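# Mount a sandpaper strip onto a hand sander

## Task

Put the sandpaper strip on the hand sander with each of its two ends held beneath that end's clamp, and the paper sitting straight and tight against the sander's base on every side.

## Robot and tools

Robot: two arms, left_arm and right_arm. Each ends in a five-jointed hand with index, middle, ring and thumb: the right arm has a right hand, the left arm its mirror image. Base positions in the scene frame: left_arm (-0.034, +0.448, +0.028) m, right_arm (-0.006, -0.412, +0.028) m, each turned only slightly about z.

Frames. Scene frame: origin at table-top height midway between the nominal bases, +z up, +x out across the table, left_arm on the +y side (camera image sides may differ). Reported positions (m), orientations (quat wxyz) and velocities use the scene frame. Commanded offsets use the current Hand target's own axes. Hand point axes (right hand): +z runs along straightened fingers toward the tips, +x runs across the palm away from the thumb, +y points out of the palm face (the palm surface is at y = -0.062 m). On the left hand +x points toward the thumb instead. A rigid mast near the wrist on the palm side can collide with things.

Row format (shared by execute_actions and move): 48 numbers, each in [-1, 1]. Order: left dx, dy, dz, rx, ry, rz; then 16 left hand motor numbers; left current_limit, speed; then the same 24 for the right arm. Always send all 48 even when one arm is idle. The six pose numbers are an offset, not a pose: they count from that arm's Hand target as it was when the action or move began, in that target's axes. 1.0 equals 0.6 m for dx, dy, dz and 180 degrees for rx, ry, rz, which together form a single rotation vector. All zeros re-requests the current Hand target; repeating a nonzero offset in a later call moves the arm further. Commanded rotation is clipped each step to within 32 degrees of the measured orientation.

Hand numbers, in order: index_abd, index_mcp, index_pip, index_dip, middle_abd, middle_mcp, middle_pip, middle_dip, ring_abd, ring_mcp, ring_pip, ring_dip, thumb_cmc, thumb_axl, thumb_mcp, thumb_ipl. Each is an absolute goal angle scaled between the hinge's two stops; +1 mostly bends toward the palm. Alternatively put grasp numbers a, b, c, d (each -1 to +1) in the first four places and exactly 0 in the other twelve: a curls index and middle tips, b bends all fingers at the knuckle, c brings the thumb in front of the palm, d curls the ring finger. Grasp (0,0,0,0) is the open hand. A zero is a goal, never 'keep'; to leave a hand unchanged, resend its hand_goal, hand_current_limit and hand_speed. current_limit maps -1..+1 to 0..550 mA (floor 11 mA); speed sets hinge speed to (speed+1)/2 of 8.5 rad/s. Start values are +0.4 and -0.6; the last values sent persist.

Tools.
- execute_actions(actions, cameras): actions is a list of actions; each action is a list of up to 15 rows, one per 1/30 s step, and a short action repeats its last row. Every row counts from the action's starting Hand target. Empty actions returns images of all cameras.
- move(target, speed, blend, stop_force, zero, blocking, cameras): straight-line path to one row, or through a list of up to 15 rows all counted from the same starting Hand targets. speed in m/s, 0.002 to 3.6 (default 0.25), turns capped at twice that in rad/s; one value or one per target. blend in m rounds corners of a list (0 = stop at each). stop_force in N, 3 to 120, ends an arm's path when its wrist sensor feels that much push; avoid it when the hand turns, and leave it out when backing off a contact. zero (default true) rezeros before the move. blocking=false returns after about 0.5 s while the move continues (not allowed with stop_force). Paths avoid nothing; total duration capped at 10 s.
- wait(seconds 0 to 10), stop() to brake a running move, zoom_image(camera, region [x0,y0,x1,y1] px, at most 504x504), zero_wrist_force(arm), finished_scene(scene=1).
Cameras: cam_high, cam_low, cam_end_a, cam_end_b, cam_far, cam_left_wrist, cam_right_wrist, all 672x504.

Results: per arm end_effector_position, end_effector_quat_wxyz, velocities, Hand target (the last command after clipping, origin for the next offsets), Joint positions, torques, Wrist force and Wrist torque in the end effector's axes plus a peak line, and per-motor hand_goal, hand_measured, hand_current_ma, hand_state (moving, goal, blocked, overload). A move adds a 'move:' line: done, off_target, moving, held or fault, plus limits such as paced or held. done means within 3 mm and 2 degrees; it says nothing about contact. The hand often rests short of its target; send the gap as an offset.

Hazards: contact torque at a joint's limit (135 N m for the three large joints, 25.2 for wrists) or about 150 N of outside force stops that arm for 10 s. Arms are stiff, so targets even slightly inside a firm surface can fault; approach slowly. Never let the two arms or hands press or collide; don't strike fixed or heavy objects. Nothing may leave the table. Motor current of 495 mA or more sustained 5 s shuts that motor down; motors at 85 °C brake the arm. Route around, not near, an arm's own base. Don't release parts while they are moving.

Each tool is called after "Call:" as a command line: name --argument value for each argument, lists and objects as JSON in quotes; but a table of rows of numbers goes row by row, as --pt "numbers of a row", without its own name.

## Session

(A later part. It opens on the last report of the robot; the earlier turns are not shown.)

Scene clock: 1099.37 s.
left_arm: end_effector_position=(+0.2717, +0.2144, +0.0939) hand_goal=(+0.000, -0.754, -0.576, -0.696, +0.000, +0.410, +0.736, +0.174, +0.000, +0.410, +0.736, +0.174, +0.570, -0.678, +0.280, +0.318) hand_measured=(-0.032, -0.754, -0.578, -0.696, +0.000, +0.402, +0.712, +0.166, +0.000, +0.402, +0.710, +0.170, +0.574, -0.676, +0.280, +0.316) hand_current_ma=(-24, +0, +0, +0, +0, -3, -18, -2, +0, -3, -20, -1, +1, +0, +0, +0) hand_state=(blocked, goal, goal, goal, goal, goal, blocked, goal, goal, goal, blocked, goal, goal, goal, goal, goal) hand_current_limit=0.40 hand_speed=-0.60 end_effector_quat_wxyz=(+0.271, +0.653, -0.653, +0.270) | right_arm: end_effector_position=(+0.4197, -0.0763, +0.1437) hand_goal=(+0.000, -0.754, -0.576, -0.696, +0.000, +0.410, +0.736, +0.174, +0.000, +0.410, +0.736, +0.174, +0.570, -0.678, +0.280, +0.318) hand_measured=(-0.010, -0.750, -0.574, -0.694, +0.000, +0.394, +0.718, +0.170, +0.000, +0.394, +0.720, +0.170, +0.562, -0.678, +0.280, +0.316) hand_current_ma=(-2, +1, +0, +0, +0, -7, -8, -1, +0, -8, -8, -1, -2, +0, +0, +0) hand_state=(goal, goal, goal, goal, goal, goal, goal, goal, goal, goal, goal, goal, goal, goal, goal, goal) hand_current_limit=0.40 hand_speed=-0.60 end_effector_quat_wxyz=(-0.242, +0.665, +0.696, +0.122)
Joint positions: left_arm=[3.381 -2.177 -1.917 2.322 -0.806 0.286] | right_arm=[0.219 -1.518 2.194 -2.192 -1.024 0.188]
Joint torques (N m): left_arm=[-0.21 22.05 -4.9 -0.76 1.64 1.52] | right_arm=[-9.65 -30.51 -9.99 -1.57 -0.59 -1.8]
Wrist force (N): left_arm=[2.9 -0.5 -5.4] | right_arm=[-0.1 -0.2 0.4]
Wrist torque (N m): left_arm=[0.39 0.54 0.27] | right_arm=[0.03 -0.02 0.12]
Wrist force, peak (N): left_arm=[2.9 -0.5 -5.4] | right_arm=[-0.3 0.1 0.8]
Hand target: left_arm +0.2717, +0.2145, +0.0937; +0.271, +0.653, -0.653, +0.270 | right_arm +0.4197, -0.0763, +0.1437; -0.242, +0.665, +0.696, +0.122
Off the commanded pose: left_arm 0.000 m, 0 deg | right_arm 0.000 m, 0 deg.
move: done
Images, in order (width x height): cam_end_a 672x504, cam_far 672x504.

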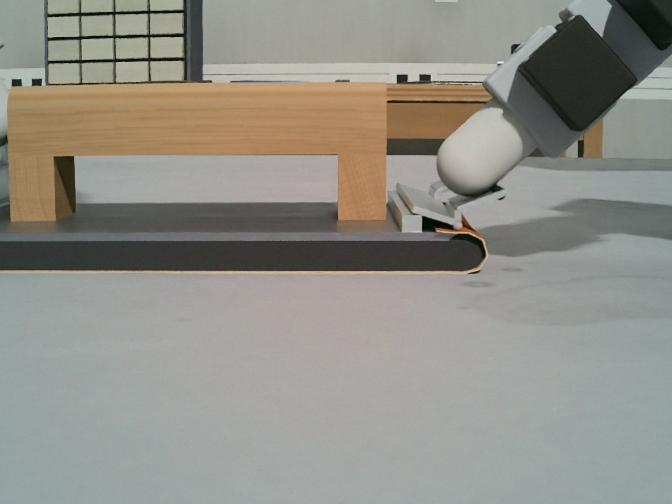

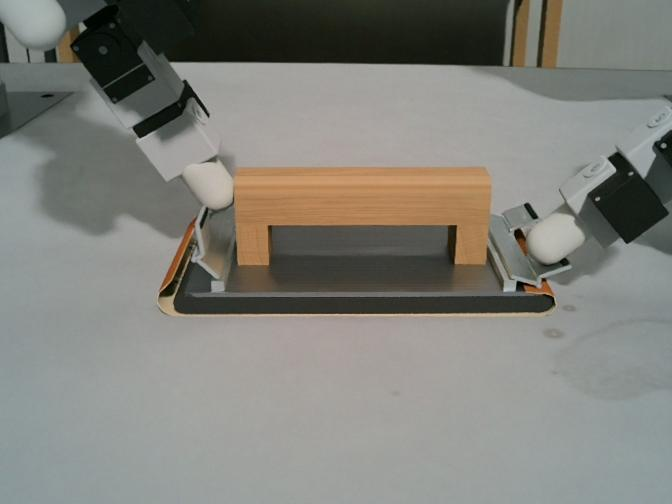

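Call:
move --target '[-0.0047,0,0.0047,0,0,0,0.0,-0.754,-0.576,-0.696,0.0,0.411,0.737,0.174,0.0,0.411,0.737,0.174,0.571,-0.678,0.281,0.319,0.4,-0.6,0,0,0,0,0,0,0.0,-0.754,-0.576,-0.696,0.0,0.411,0.737,0.174,0.0,0.411,0.737,0.174,0.571,-0.678,0.281,0.319,0.4,-0.6]' --speed 0.02 --cameras '["cam_far","cam_end_a"]'

Call:
zoom_image --camera "cam_end_a" --region '[400, 180, 500, 280]'

Scene clock: 1103.43 s.
left_arm: end_effector_position=(+0.2717, +0.2145, +0.0898) hand_goal=(+0.000, -0.754, -0.576, -0.696, +0.000, +0.410, +0.736, +0.174, +0.000, +0.410, +0.736, +0.174, +0.570, -0.678, +0.280, +0.318) hand_measured=(-0.066, -0.754, -0.578, -0.696, +0.000, +0.402, +0.712, +0.166, +0.000, +0.402, +0.710, +0.170, +0.574, -0.676, +0.280, +0.316) hand_current_ma=(-80, +0, +0, +0, +0, -3, -18, -2, +0, -3, -20, -1, +1, +0, +0, +0) hand_state=(blocked, goal, goal, goal, goal, goal, blocked, goal, goal, goal, blocked, goal, goal, goal, goal, goal) hand_current_limit=0.40 hand_speed=-0.60 end_effector_quat_wxyz=(+0.271, +0.653, -0.653, +0.270) | right_arm: end_effector_position=(+0.4197, -0.0763, +0.1437) hand_goal=(+0.000, -0.754, -0.576, -0.696, +0.000, +0.410, +0.736, +0.174, +0.000, +0.410, +0.736, +0.174, +0.570, -0.678, +0.280, +0.318) hand_measured=(-0.010, -0.750, -0.574, -0.694, +0.000, +0.394, +0.718, +0.170, +0.000, +0.394, +0.720, +0.170, +0.562, -0.678, +0.280, +0.316) hand_current_ma=(-2, +1, +0, +0, +0, -7, -8, -1, +0, -8, -8, -1, -2, +0, +0, +0) hand_state=(goal, goal, goal, goal, goal, goal, goal, goal, goal, goal, goal, goal, goal, goal, goal, goal) hand_current_limit=0.40 hand_speed=-0.60 end_effector_quat_wxyz=(-0.242, +0.665, +0.696, +0.122)
Joint positions: left_arm=[3.381 -2.185 -1.918 2.331 -0.806 0.286] | right_arm=[0.219 -1.518 2.194 -2.192 -1.024 0.188]
Joint torques (N m): left_arm=[9.81 20.16 -5.78 -0.33 -0.7 1.57] | right_arm=[-10.12 -29.79 -10.47 -1.37 -0.71 -1.89]
Wrist force (N): left_arm=[4.4 -0.7 -8.6] | right_arm=[0.0 0.1 0.4]
Wrist torque (N m): left_arm=[0.64 0.84 0.42] | right_arm=[0.07 -0.02 0.13]
Wrist force, peak (N): left_arm=[4.8 -0.6 -9.1] | right_arm=[0.0 0.2 0.8]
Hand target: left_arm +0.2717, +0.2145, +0.0897; +0.271, +0.653, -0.653, +0.270 | right_arm +0.4197, -0.0763, +0.1437; -0.242, +0.665, +0.696, +0.122
Off the commanded pose: left_arm 0.000 m, 0 deg | right_arm 0.000 m, 0 deg.
move: done
Images, in order (width x height): cam_end_a 672x504, cam_far 672x504.

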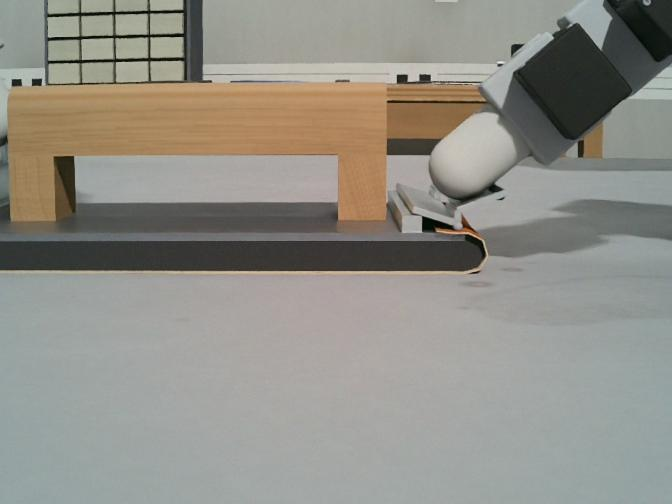

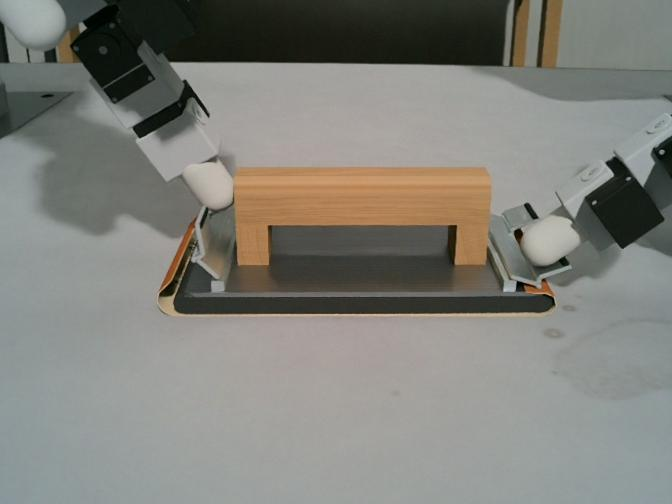

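Scaled by 5.040 from the camera's 672x504 image, which has a finer 960x720 frame.

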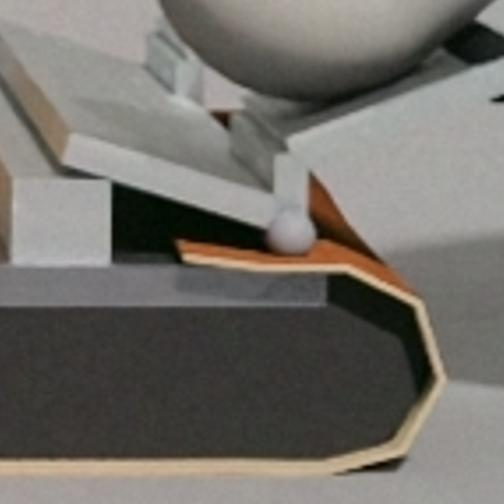

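Call:
move --pt "0.0236 0 -0.0236 0 0 0 0.0 -0.754 -0.576 -0.696 0.0 0.411 0.737 0.174 0.0 0.411 0.737 0.174 0.571 -0.678 0.281 0.319 0.4 -0.6 -0.0288 0 -0.0168 0 0 0 0.0 -0.754 -0.576 -0.696 0.0 0.411 0.737 0.174 0.0 0.411 0.737 0.174 0.571 -0.678 0.281 0.319 0.4 -0.6" --pt "0.118 0.0028 -0.1648 0 0 0 0.0 -0.754 -0.576 -0.696 0.0 0.411 0.737 0.174 0.0 0.411 0.737 0.174 0.571 -0.678 0.281 0.319 0.4 -0.6 0.0569 -0.03 -0.1959 0 0 0 0.0 -0.754 -0.576 -0.696 0.0 0.411 0.737 0.174 0.0 0.411 0.737 0.174 0.571 -0.678 0.281 0.319 0.4 -0.6" --pt "0.118 0.0028 -0.1648 0 0 0 0.0 -0.754 -0.576 -0.696 0.0 0.411 0.737 0.174 0.0 0.411 0.737 0.174 0.571 -0.678 0.281 0.319 0.4 -0.6 -0.1188 -0.2439 -0.2343 0.1294 0.0861 0.980 0.0 -0.754 -0.576 -0.696 0.0 0.411 0.737 0.174 0.0 0.411 0.737 0.174 0.571 -0.678 0.281 0.319 0.4 -0.6" --pt "0.118 0.0028 -0.1648 0 0 0 0.0 -0.754 -0.576 -0.696 0.0 0.411 0.737 0.174 0.0 0.411 0.737 0.174 0.571 -0.678 0.281 0.319 0.4 -0.6 -0.1621 -0.2495 -0.0885 0.1294 0.0861 0.980 0.0 -0.754 -0.576 -0.696 0.0 0.411 0.737 0.174 0.0 0.411 0.737 0.174 0.571 -0.678 0.281 0.319 0.4 -0.6" --speed '[0.08,0.2,0.45,0.15]' --blend '[0.01,0.02,0.01,0]' --cameras '["cam_far","cam_end_a","cam_end_b","cam_low"]'

Scene clock: 1160.90 s.
left_arm: end_effector_position=(+0.2701, +0.2344, +0.2097) hand_goal=(+0.000, -0.754, -0.576, -0.696, +0.000, +0.410, +0.736, +0.174, +0.000, +0.410, +0.736, +0.174, +0.570, -0.678, +0.280, +0.318) hand_measured=(+0.000, -0.754, -0.578, -0.696, +0.000, +0.402, +0.712, +0.166, +0.000, +0.402, +0.710, +0.170, +0.574, -0.676, +0.280, +0.316) hand_current_ma=(+0, +0, +0, +0, +0, -3, -18, -2, +0, -3, -20, -1, +1, +0, +0, +0) hand_state=(goal, goal, goal, goal, goal, goal, blocked, goal, goal, goal, blocked, goal, goal, goal, goal, goal) hand_current_limit=0.40 hand_speed=-0.60 end_effector_quat_wxyz=(+0.271, +0.653, -0.653, +0.270) | right_arm: end_effector_position=(+0.2815, -0.1996, +0.1631) hand_goal=(+0.000, -0.754, -0.576, -0.696, +0.000, +0.410, +0.736, +0.174, +0.000, +0.410, +0.736, +0.174, +0.570, -0.678, +0.280, +0.318) hand_measured=(+0.000, -0.750, -0.574, -0.694, +0.000, +0.394, +0.718, +0.170, +0.000, +0.394, +0.720, +0.170, +0.572, -0.678, +0.280, +0.316) hand_current_ma=(+0, +1, +0, +0, +0, -7, -8, -1, +0, -8, -8, -1, +0, +0, +0, +0) hand_state=(goal, goal, goal, goal, goal, goal, goal, goal, goal, goal, goal, goal, goal, goal, goal, goal) hand_current_limit=0.40 hand_speed=-0.60 end_effector_quat_wxyz=(-0.271, +0.653, -0.653, -0.271)
Joint positions: left_arm=[3.435 -1.966 -1.873 2.017 -0.818 0.357] | right_arm=[-0.305 -1.623 2.417 -2.099 -0.821 2.762]
Joint torques (N m): left_arm=[12.56 45.21 25.12 -4.48 -0.12 1.72] | right_arm=[9.56 -3.21 -7.53 -4.02 2.63 1.82]
Wrist force (N): left_arm=[0.2 -0.4 -2.6] | right_arm=[0.6 -0.4 -0.5]
Wrist torque (N m): left_arm=[0.18 0.20 0.02] | right_arm=[0.04 -0.19 -0.06]
Wrist force, peak (N): left_arm=[4.9 -0.7 -9.4] | right_arm=[-0.8 0.1 1.6]
Hand target: left_arm +0.2701, +0.2344, +0.2097; +0.271, +0.653, -0.653, +0.270 | right_arm +0.2815, -0.1996, +0.1631; -0.271, +0.653, -0.653, -0.271
Off the commanded pose: left_arm 0.000 m, 0 deg | right_arm 0.000 m, 0 deg.
move: done
Images, in order (width x height): cam_low 672x504, cam_end_a 672x504, cam_end_b 672x504, cam_far 672x504.

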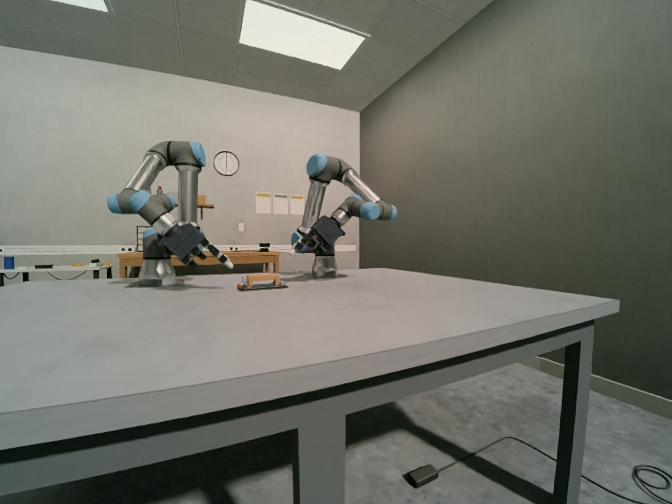

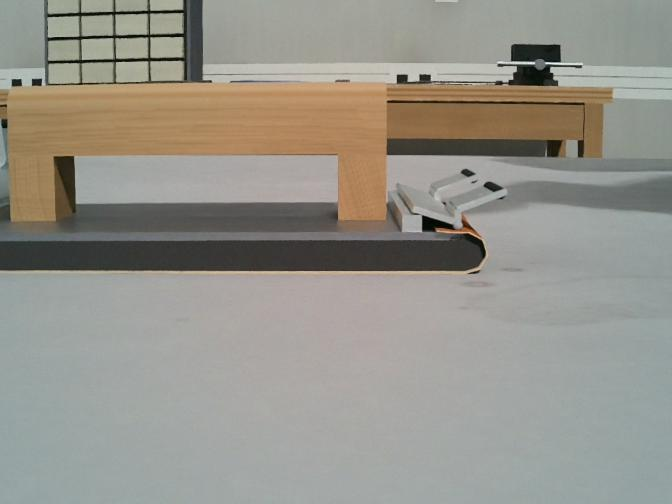

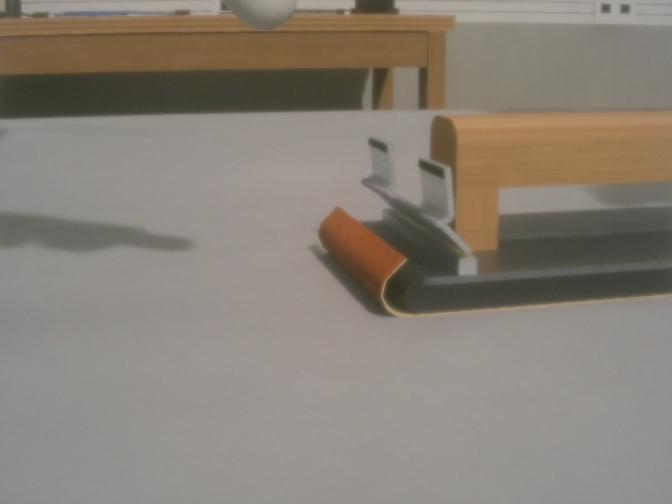

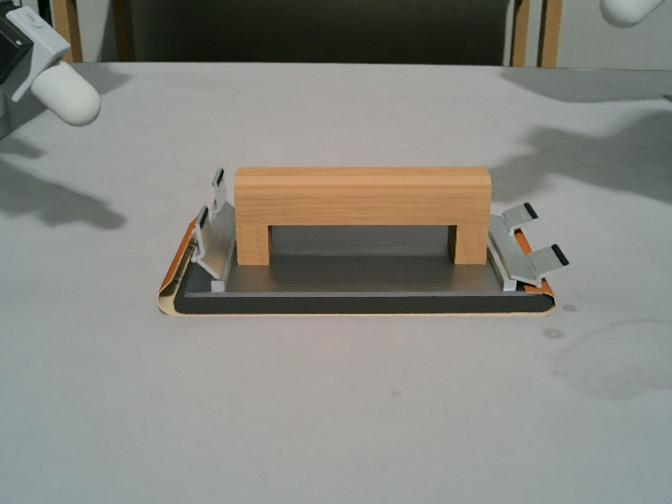

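Call:
move --pt "0.205 -0.25 -0.0071 -0.1291 0.0858 0.9808 0.0 -0.754 -0.576 -0.696 0.0 0.411 0.737 0.174 0.0 0.411 0.737 0.174 0.571 -0.678 0.281 0.319 0.4 -0.6 0 0 0 0 0 0 0.0 -0.754 -0.576 -0.696 0.0 0.411 0.737 0.174 0.0 0.411 0.737 0.174 0.571 -0.678 0.281 0.319 0.4 -0.6" --pt "0.3098 -0.3543 0.2252 -0.1291 0.0858 0.9808 0.0 -0.754 -0.576 -0.696 0.0 0.411 0.737 0.174 0.0 0.411 0.737 0.174 0.571 -0.678 0.281 0.319 0.4 -0.6 0 0 0 0 0 0 0.0 -0.754 -0.576 -0.696 0.0 0.411 0.737 0.174 0.0 0.411 0.737 0.174 0.571 -0.678 0.281 0.319 0.4 -0.6" --speed '[0.45,0.2]' --blend '[0.02,0]' --cameras '["cam_far","cam_end_a","cam_low"]'

Scene clock: 1190.13 s.
left_arm: end_effector_position=(+0.4825, +0.0073, +0.2456) hand_goal=(+0.000, -0.754, -0.576, -0.696, +0.000, +0.410, +0.736, +0.174, +0.000, +0.410, +0.736, +0.174, +0.570, -0.678, +0.280, +0.318) hand_measured=(+0.000, -0.748, -0.576, -0.696, +0.000, +0.402, +0.712, +0.166, +0.000, +0.402, +0.710, +0.170, +0.568, -0.678, +0.280, +0.316) hand_current_ma=(+0, +2, +0, +0, +0, -3, -17, -2, +0, -3, -19, -1, +0, +0, +0, +0) hand_state=(goal, goal, goal, goal, goal, goal, blocked, goal, goal, goal, blocked, goal, goal, goal, goal, goal) hand_current_limit=0.40 hand_speed=-0.60 end_effector_quat_wxyz=(+0.123, +0.697, +0.664, -0.242) | right_arm: end_effector_position=(+0.2815, -0.1996, +0.1631) hand_goal=(+0.000, -0.754, -0.576, -0.696, +0.000, +0.410, +0.736, +0.174, +0.000, +0.410, +0.736, +0.174, +0.570, -0.678, +0.280, +0.318) hand_measured=(+0.000, -0.750, -0.574, -0.694, +0.000, +0.394, +0.718, +0.170, +0.000, +0.394, +0.720, +0.170, +0.572, -0.678, +0.280, +0.316) hand_current_ma=(+0, +1, +0, +0, +0, -7, -8, -1, +0, -8, -8, -1, +0, +0, +0, +0) hand_state=(goal, goal, goal, goal, goal, goal, goal, goal, goal, goal, goal, goal, goal, goal, goal, goal) hand_current_limit=0.40 hand_speed=-0.60 end_effector_quat_wxyz=(-0.271, +0.653, -0.653, -0.271)
Joint positions: left_arm=[2.785 -2.281 -0.974 1.716 -1.022 2.789] | right_arm=[-0.305 -1.623 2.417 -2.1 -0.821 2.762]
Joint torques (N m): left_arm=[-8.08 38.54 28.38 -3.62 -0.1 -1.5] | right_arm=[9.84 -1.95 -8 -3.82 2.7 1.75]
Wrist force (N): left_arm=[-3.0 -1.7 -4.9] | right_arm=[0.1 -0.4 -0.7]
Wrist torque (N m): left_arm=[0.14 0.44 -0.15] | right_arm=[0.06 -0.12 -0.08]
Wrist force, peak (N): left_arm=[-2.4 -2.5 -5.8] | right_arm=[0.2 -0.7 -0.9]
Hand target: left_arm +0.4826, +0.0072, +0.2456; +0.123, +0.697, +0.664, -0.242 | right_arm +0.2815, -0.1996, +0.1631; -0.271, +0.653, -0.653, -0.271
Off the commanded pose: left_arm 0.000 m, 0 deg | right_arm 0.000 m, 0 deg.
move: done
Images, in order (width x height): cam_low 672x504, cam_end_a 672x504, cam_far 672x504.

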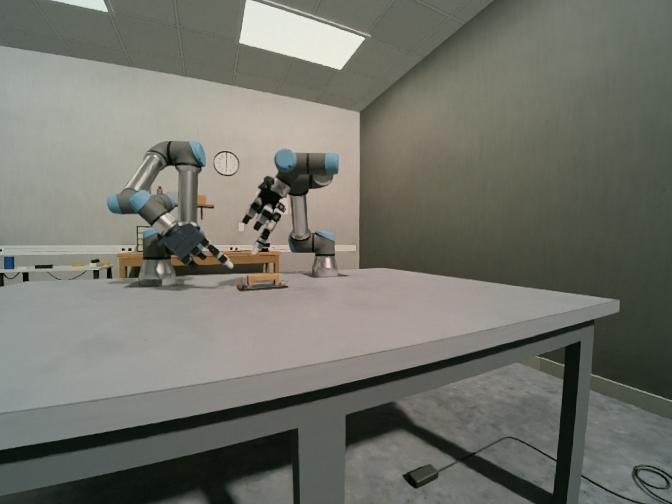

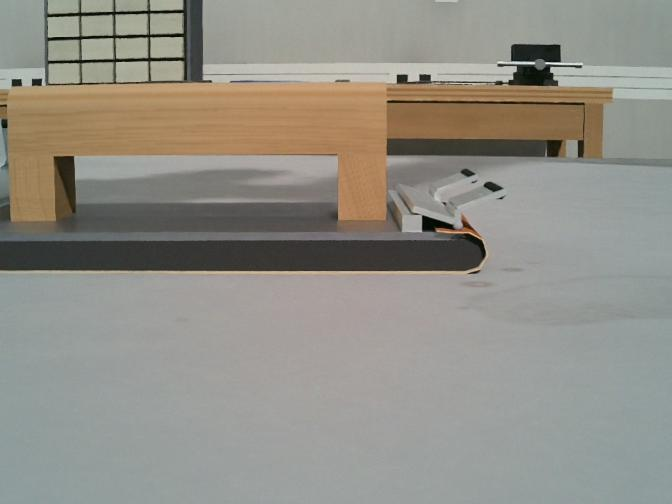

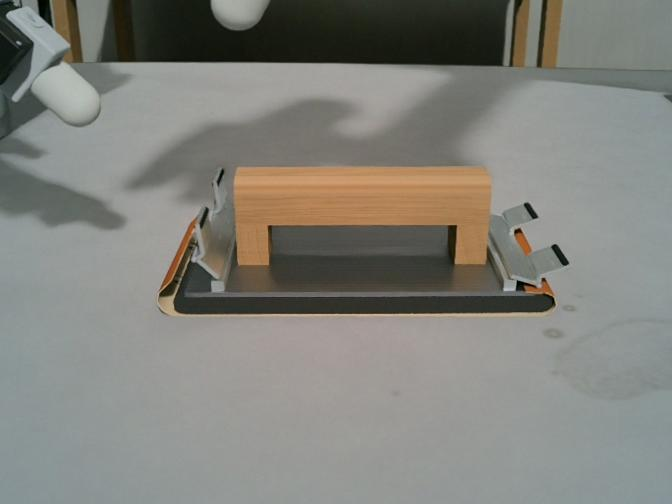

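Call:
move --target '[0,0,0,0,0,0,0.0,-0.754,-0.576,-0.696,0.0,0.411,0.737,0.174,0.0,0.411,0.737,0.174,0.571,-0.678,0.281,0.319,0.4,-0.6,0.0943,0,0.0943,0,0,0,0.0,-0.754,-0.576,-0.696,0.0,0.411,0.737,0.174,0.0,0.411,0.737,0.174,0.571,-0.678,0.281,0.319,0.4,-0.6]' --speed 0.1 --cameras '["cam_far","cam_end_b"]'

Call:
zoom_image --camera "cam_far" --region '[40, 180, 240, 340]'

Call:
zoom_image --camera "cam_end_b" --region '[180, 100, 500, 340]'

Scene clock: 1199.07 s.
left_arm: end_effector_position=(+0.4826, +0.0072, +0.2456) hand_goal=(+0.000, -0.754, -0.576, -0.696, +0.000, +0.410, +0.736, +0.174, +0.000, +0.410, +0.736, +0.174, +0.570, -0.678, +0.280, +0.318) hand_measured=(+0.000, -0.748, -0.576, -0.696, +0.000, +0.402, +0.712, +0.166, +0.000, +0.402, +0.710, +0.170, +0.568, -0.678, +0.280, +0.316) hand_current_ma=(+0, +2, +0, +0, +0, -3, -17, -2, +0, -3, -19, -1, +0, +0, +0, +0) hand_state=(goal, goal, goal, goal, goal, goal, blocked, goal, goal, goal, blocked, goal, goal, goal, goal, goal) hand_current_limit=0.40 hand_speed=-0.60 end_effector_quat_wxyz=(+0.123, +0.697, +0.664, -0.242) | right_arm: end_effector_position=(+0.2815, -0.1996, +0.0831) hand_goal=(+0.000, -0.754, -0.576, -0.696, +0.000, +0.410, +0.736, +0.174, +0.000, +0.410, +0.736, +0.174, +0.570, -0.678, +0.280, +0.318) hand_measured=(+0.000, -0.750, -0.574, -0.694, +0.000, +0.394, +0.718, +0.170, +0.000, +0.394, +0.720, +0.170, +0.572, -0.678, +0.280, +0.316) hand_current_ma=(+0, +1, +0, +0, +0, -7, -8, -1, +0, -8, -8, -1, +0, +0, +0, +0) hand_state=(goal, goal, goal, goal, goal, goal, goal, goal, goal, goal, goal, goal, goal, goal, goal, goal) hand_current_limit=0.40 hand_speed=-0.60 end_effector_quat_wxyz=(-0.271, +0.653, -0.653, -0.271)
Joint positions: left_arm=[2.785 -2.281 -0.974 1.716 -1.022 2.789] | right_arm=[-0.304 -1.38 2.496 -2.423 -0.821 2.763]
Joint torques (N m): left_arm=[-8.11 37.18 29.63 -3.65 -0.27 -1.26] | right_arm=[10.33 -9.03 -3.42 -3.82 2.77 1.87]
Wrist force (N): left_arm=[-2.7 -1.6 -5.2] | right_arm=[0.4 -0.4 -0.6]
Wrist torque (N m): left_arm=[0.19 0.40 -0.13] | right_arm=[0.07 -0.19 -0.03]
Wrist force, peak (N): left_arm=[-3.1 -1.7 -5.3] | right_arm=[-0.3 -0.5 -1.2]
Hand target: left_arm +0.4826, +0.0072, +0.2456; +0.123, +0.697, +0.664, -0.242 | right_arm +0.2815, -0.1996, +0.0831; -0.271, +0.653, -0.653, -0.271
Off the commanded pose: left_arm 0.000 m, 0 deg | right_arm 0.000 m, 0 deg.
move: done
Images, in order (width x height): cam_end_b 672x504, cam_far 672x504.

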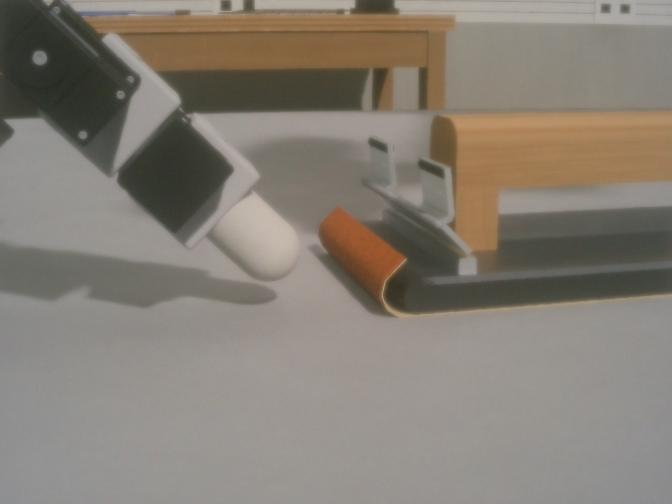

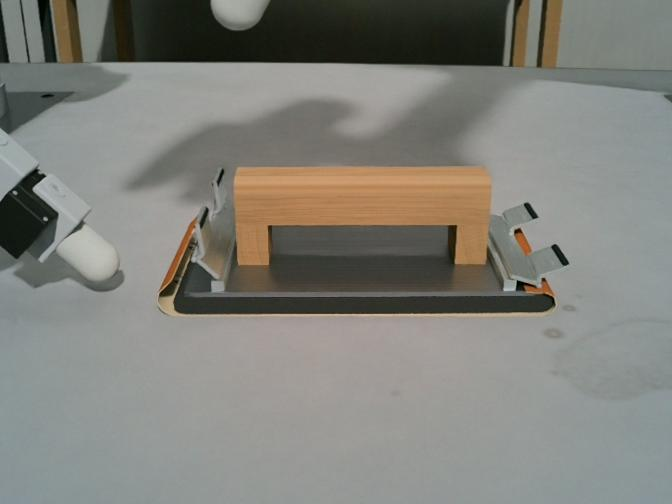

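Scaled by 2.520 from the camera's 672x504 image, which has a finer 960x720 frame.

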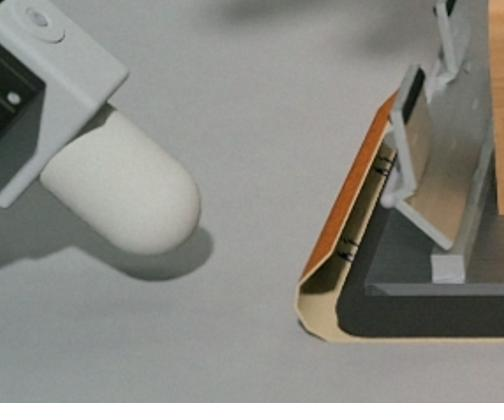

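Scaled by 1.575 from the camera's 672x504 image, which has a finer 960x720 frame.

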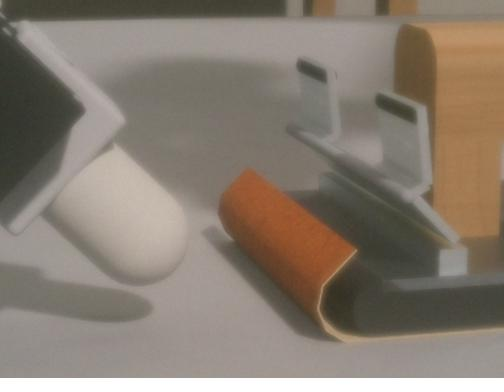

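Call:
move --target '[0,0,0,0,0,0,0.0,-0.754,-0.576,-0.696,0.0,0.411,0.737,0.174,0.0,0.411,0.737,0.174,0.571,-0.678,0.281,0.319,0.4,-0.6,0.0118,0,0.0118,0,0,0,0.0,-0.754,-0.576,-0.696,0.0,0.411,0.737,0.174,0.0,0.411,0.737,0.174,0.571,-0.678,0.281,0.319,0.4,-0.6]' --speed 0.02 --stop_force 4 --cameras '["cam_far","cam_end_b"]'

Call:
zoom_image --camera "cam_far" --region '[40, 180, 240, 340]'

Call:
zoom_image --camera "cam_end_b" --region '[180, 100, 500, 340]'

Scene clock: 1215.33 s.
left_arm: end_effector_position=(+0.4826, +0.0072, +0.2456) hand_goal=(+0.000, -0.754, -0.576, -0.696, +0.000, +0.410, +0.736, +0.174, +0.000, +0.410, +0.736, +0.174, +0.570, -0.678, +0.280, +0.318) hand_measured=(+0.000, -0.748, -0.576, -0.696, +0.000, +0.402, +0.712, +0.166, +0.000, +0.402, +0.710, +0.170, +0.568, -0.678, +0.280, +0.316) hand_current_ma=(+0, +2, +0, +0, +0, -3, -17, -2, +0, -3, -19, -1, +0, +0, +0, +0) hand_state=(goal, goal, goal, goal, goal, goal, blocked, goal, goal, goal, blocked, goal, goal, goal, goal, goal) hand_current_limit=0.40 hand_speed=-0.60 end_effector_quat_wxyz=(+0.123, +0.697, +0.664, -0.242) | right_arm: end_effector_position=(+0.2815, -0.1996, +0.0744) hand_goal=(+0.000, -0.754, -0.576, -0.696, +0.000, +0.410, +0.736, +0.174, +0.000, +0.410, +0.736, +0.174, +0.570, -0.678, +0.280, +0.318) hand_measured=(+0.000, -0.750, -0.574, -0.694, +0.000, +0.394, +0.718, +0.170, +0.000, +0.398, +0.716, +0.170, +0.572, -0.678, +0.280, +0.316) hand_current_ma=(+0, +1, +0, +0, +0, -7, -8, -1, +0, -5, -10, +0, +0, +0, +0, +0) hand_state=(goal, goal, goal, goal, goal, goal, goal, goal, goal, goal, goal, goal, goal, goal, goal, goal) hand_current_limit=0.40 hand_speed=-0.60 end_effector_quat_wxyz=(-0.271, +0.653, -0.653, -0.271)
Joint positions: left_arm=[2.785 -2.281 -0.974 1.716 -1.022 2.789] | right_arm=[-0.304 -1.349 2.502 -2.459 -0.821 2.763]
Joint torques (N m): left_arm=[-8.4 37.71 29.33 -3.65 -0.11 -1.05] | right_arm=[-0.98 -28.8 -14.35 -0.6 0.84 -0.79]
Wrist force (N): left_arm=[-2.9 -1.7 -4.6] | right_arm=[-1.6 -0.8 -2.7]
Wrist torque (N m): left_arm=[0.12 0.44 -0.15] | right_arm=[0.09 -0.12 -0.09]
Wrist force, peak (N): left_arm=[-3.3 -1.8 -5.3] | right_arm=[-5.3 -2.1 -5.0]
Hand target: left_arm +0.4826, +0.0072, +0.2456; +0.123, +0.697, +0.664, -0.242 | right_arm +0.2815, -0.1996, +0.0744; -0.271, +0.653, -0.653, -0.271 (not the last commanded pose)
Off the commanded pose: left_arm 0.000 m, 0 deg | right_arm 0.001 m, 0 deg.
move: contact (right_arm)
Images, in order (width x height): cam_end_b 672x504, cam_far 672x504.

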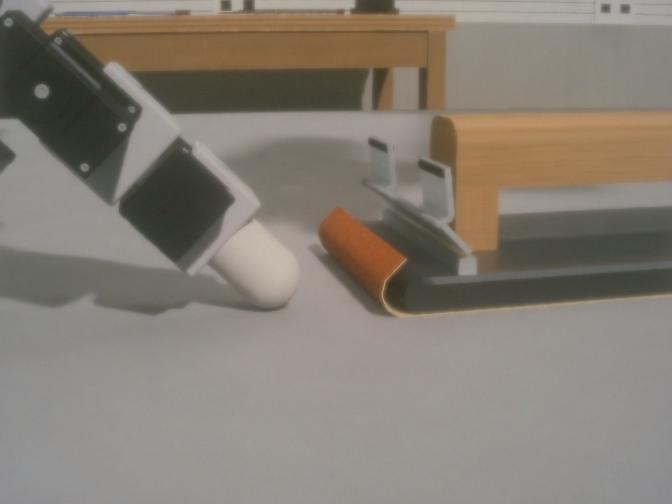

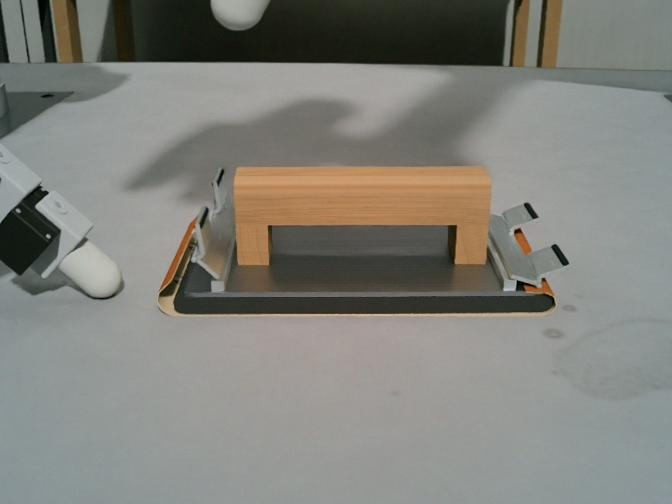

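Scaled by 2.520 from the camera's 672x504 image, which has a finer 960x720 frame.

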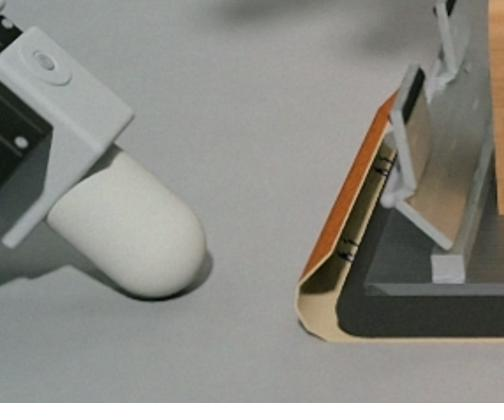

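Scaled by 1.575 from the camera's 672x504 image, which has a finer 960x720 frame.

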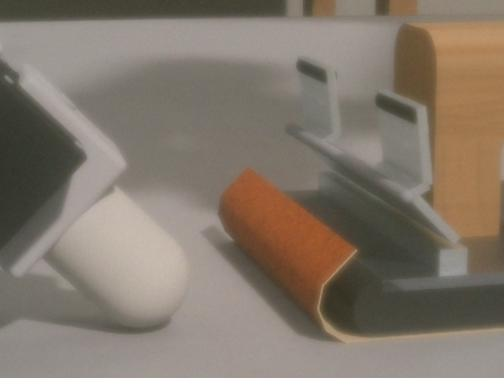

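Call:
move --pt "0 0 0 0 0 0 0.0 -0.754 -0.576 -0.696 0.0 0.411 0.737 0.174 0.0 0.411 0.737 0.174 0.571 -0.678 0.281 0.319 0.4 -0.6 -0.0018 0 -0.0018 0 0 0 0.0 -0.754 -0.576 -0.696 0.0 0.411 0.737 0.174 0.0 0.411 0.737 0.174 0.571 -0.678 0.281 0.319 0.4 -0.6" --pt "0 0 0 0 0 0 0.0 -0.754 -0.576 -0.696 0.0 0.411 0.737 0.174 0.0 0.411 0.737 0.174 0.571 -0.678 0.281 0.319 0.4 -0.6 -0.0256 -0.0021 0.0220 0 0 0 0.0 -0.754 -0.576 -0.696 0.0 0.411 0.737 0.174 0.0 0.411 0.737 0.174 0.571 -0.678 0.281 0.319 0.4 -0.6" --speed 0.03 --cameras '["cam_far","cam_end_b"]'

Call:
zoom_image --camera "cam_far" --region '[80, 180, 280, 340]'

Call:
zoom_image --camera "cam_end_b" --region '[180, 100, 500, 340]'

Scene clock: 1226.23 s.
left_arm: end_effector_position=(+0.4826, +0.0072, +0.2456) hand_goal=(+0.000, -0.754, -0.576, -0.696, +0.000, +0.410, +0.736, +0.174, +0.000, +0.410, +0.736, +0.174, +0.570, -0.678, +0.280, +0.318) hand_measured=(+0.000, -0.748, -0.576, -0.696, +0.000, +0.402, +0.712, +0.166, +0.000, +0.402, +0.710, +0.170, +0.568, -0.678, +0.280, +0.316) hand_current_ma=(+0, +2, +0, +0, +0, -3, -17, -2, +0, -3, -19, -1, +0, +0, +0, +0) hand_state=(goal, goal, goal, goal, goal, goal, blocked, goal, goal, goal, blocked, goal, goal, goal, goal, goal) hand_current_limit=0.40 hand_speed=-0.60 end_effector_quat_wxyz=(+0.123, +0.697, +0.664, -0.242) | right_arm: end_effector_position=(+0.2827, -0.1795, +0.0759) hand_goal=(+0.000, -0.754, -0.576, -0.696, +0.000, +0.410, +0.736, +0.174, +0.000, +0.410, +0.736, +0.174, +0.570, -0.678, +0.280, +0.318) hand_measured=(+0.000, -0.750, -0.574, -0.694, +0.000, +0.394, +0.718, +0.170, +0.000, +0.396, +0.716, +0.170, +0.572, -0.678, +0.280, +0.316) hand_current_ma=(+0, +1, +0, +0, +0, -7, -8, -1, +0, -6, -10, +0, +0, +0, +0, +0) hand_state=(goal, goal, goal, goal, goal, goal, goal, goal, goal, goal, goal, goal, goal, goal, goal, goal) hand_current_limit=0.40 hand_speed=-0.60 end_effector_quat_wxyz=(-0.271, +0.653, -0.653, -0.271)
Joint positions: left_arm=[2.785 -2.281 -0.974 1.716 -1.022 2.789] | right_arm=[-0.248 -1.332 2.497 -2.523 -0.808 2.838]
Joint torques (N m): left_arm=[-8.19 37.43 30.31 -3.45 -0.25 -1] | right_arm=[12 -9.28 -16.67 -3.76 2.82 1.77]
Wrist force (N): left_arm=[-3.2 -1.6 -5.1] | right_arm=[0.4 -1.0 -0.7]
Wrist torque (N m): left_arm=[0.19 0.45 -0.17] | right_arm=[0.03 -0.19 -0.02]
Wrist force, peak (N): left_arm=[-3.2 -1.6 -5.3] | right_arm=[-2.1 -0.9 -3.0]
Hand target: left_arm +0.4826, +0.0072, +0.2456; +0.123, +0.697, +0.664, -0.242 | right_arm +0.2827, -0.1794, +0.0759; -0.271, +0.653, -0.653, -0.271
Off the commanded pose: left_arm 0.000 m, 0 deg | right_arm 0.000 m, 0 deg.
move: done
Images, in order (width x height): cam_end_b 672x504, cam_far 672x504.

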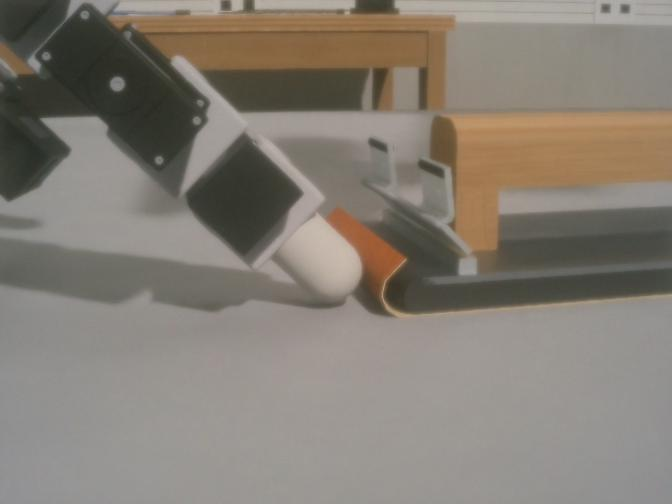

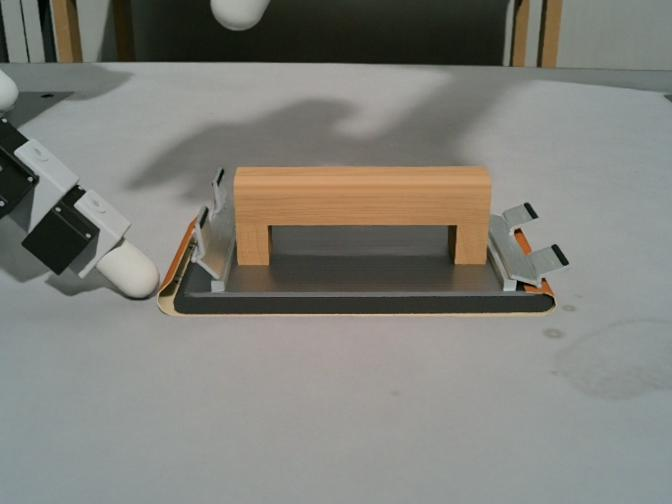

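Scaled by 2.520 from the camera's 672x504 image, which has a finer 960x720 frame.

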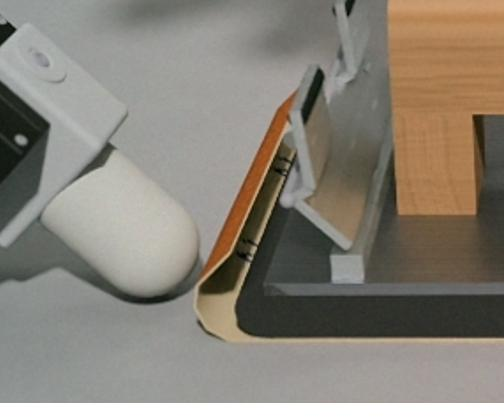

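Scaled by 1.575 from the camera's 672x504 image, which has a finer 960x720 frame.

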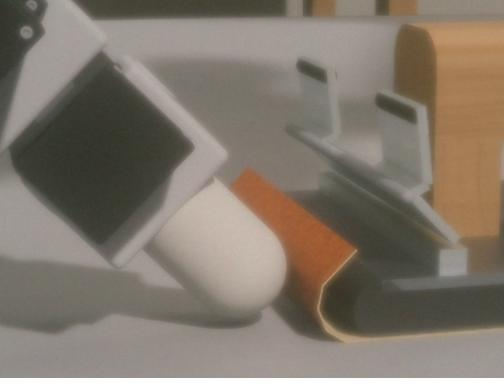

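Call:
move --target '[0,0,0,0,0,0,0.0,-0.754,-0.576,-0.696,0.0,0.411,0.737,0.174,0.0,0.411,0.737,0.174,0.571,-0.678,0.281,0.319,0.4,-0.6,-0.0059,0.0007,0.0059,0,0,0,0.0,-0.754,-0.576,-0.696,0.0,0.411,0.737,0.174,0.0,0.411,0.737,0.174,0.571,-0.678,0.281,0.319,0.4,-0.6]' --speed 0.03 --cameras '["cam_far","cam_end_b"]'

Call:
zoom_image --camera "cam_far" --region '[80, 180, 280, 340]'

Call:
zoom_image --camera "cam_end_b" --region '[180, 100, 500, 340]'

Scene clock: 1233.13 s.
left_arm: end_effector_position=(+0.4826, +0.0072, +0.2456) hand_goal=(+0.000, -0.754, -0.576, -0.696, +0.000, +0.410, +0.736, +0.174, +0.000, +0.410, +0.736, +0.174, +0.570, -0.678, +0.280, +0.318) hand_measured=(+0.000, -0.748, -0.576, -0.696, +0.000, +0.402, +0.712, +0.166, +0.000, +0.402, +0.710, +0.170, +0.568, -0.678, +0.280, +0.316) hand_current_ma=(+0, +2, +0, +0, +0, -3, -17, -2, +0, -3, -19, -1, +0, +0, +0, +0) hand_state=(goal, goal, goal, goal, goal, goal, blocked, goal, goal, goal, blocked, goal, goal, goal, goal, goal) hand_current_limit=0.40 hand_speed=-0.60 end_effector_quat_wxyz=(+0.123, +0.697, +0.664, -0.242) | right_arm: end_effector_position=(+0.2823, -0.1745, +0.0759) hand_goal=(+0.000, -0.754, -0.576, -0.696, +0.000, +0.410, +0.736, +0.174, +0.000, +0.410, +0.736, +0.174, +0.570, -0.678, +0.280, +0.318) hand_measured=(+0.000, -0.750, -0.574, -0.694, +0.000, +0.394, +0.718, +0.170, +0.000, +0.396, +0.716, +0.170, +0.572, -0.678, +0.280, +0.316) hand_current_ma=(+0, +1, +0, +0, +0, -7, -8, -1, +0, -6, -10, +0, +0, +0, +0, +0) hand_state=(goal, goal, goal, goal, goal, goal, goal, goal, goal, goal, goal, goal, goal, goal, goal, goal) hand_current_limit=0.40 hand_speed=-0.60 end_effector_quat_wxyz=(-0.271, +0.653, -0.653, -0.271) end_effector_velocity=(+0.000, +0.001, +0.000) end_effector_angular_velocity=(+0.000, +0.000, -0.001)
Joint positions: left_arm=[2.785 -2.281 -0.974 1.716 -1.022 2.789] | right_arm=[-0.234 -1.327 2.497 -2.541 -0.805 2.856]
Joint velocities: left_arm=[within noise] | right_arm=[0.003 0 0 -0.004 0.001 0.005]
Joint torques (N m): left_arm=[-9.53 36.41 29.62 -3.66 0.24 -0.92] | right_arm=[9.87 -7.72 -1.24 -4.03 2.86 2.1]
Wrist force (N): left_arm=[-3.2 -1.6 -5.0] | right_arm=[0.1 -1.3 -1.9]
Wrist torque (N m): left_arm=[0.17 0.45 -0.17] | right_arm=[0.08 -0.23 -0.04]
Wrist force, peak (N): left_arm=[-3.3 -1.8 -5.2] | right_arm=[0.1 -1.3 -1.9]
Hand target: left_arm +0.4826, +0.0072, +0.2456; +0.123, +0.697, +0.664, -0.242 | right_arm +0.2823, -0.1744, +0.0759; -0.271, +0.653, -0.653, -0.271
Off the commanded pose: left_arm 0.000 m, 0 deg | right_arm 0.000 m, 0 deg.
move: done
Images, in order (width x height): cam_end_b 672x504, cam_far 672x504.

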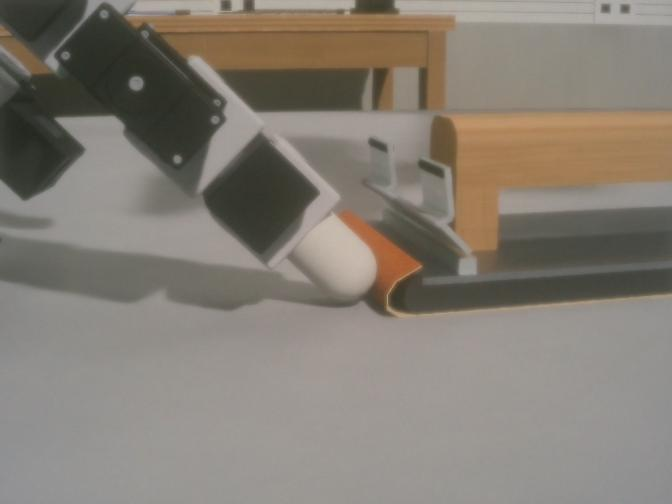

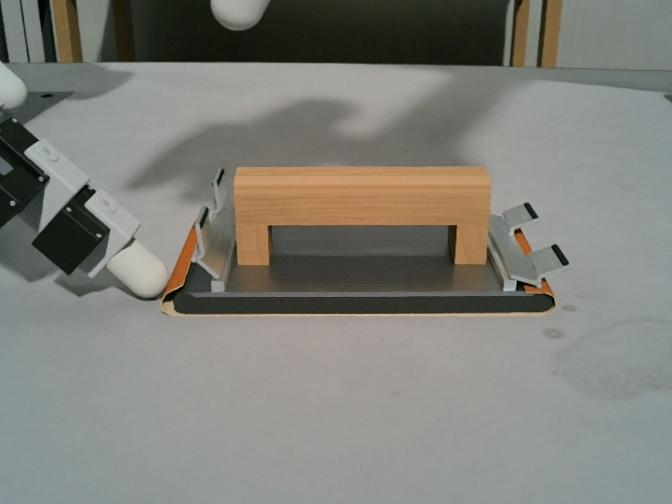

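Scaled by 2.520 from the camera's 672x504 image, which has a finer 960x720 frame.

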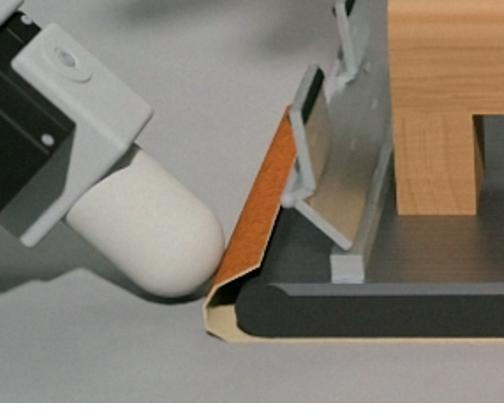

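Scaled by 1.575 from the camera's 672x504 image, which has a finer 960x720 frame.

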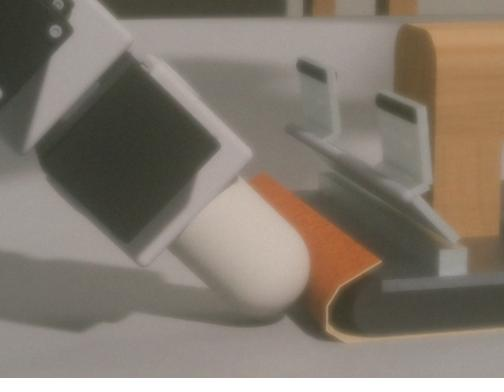

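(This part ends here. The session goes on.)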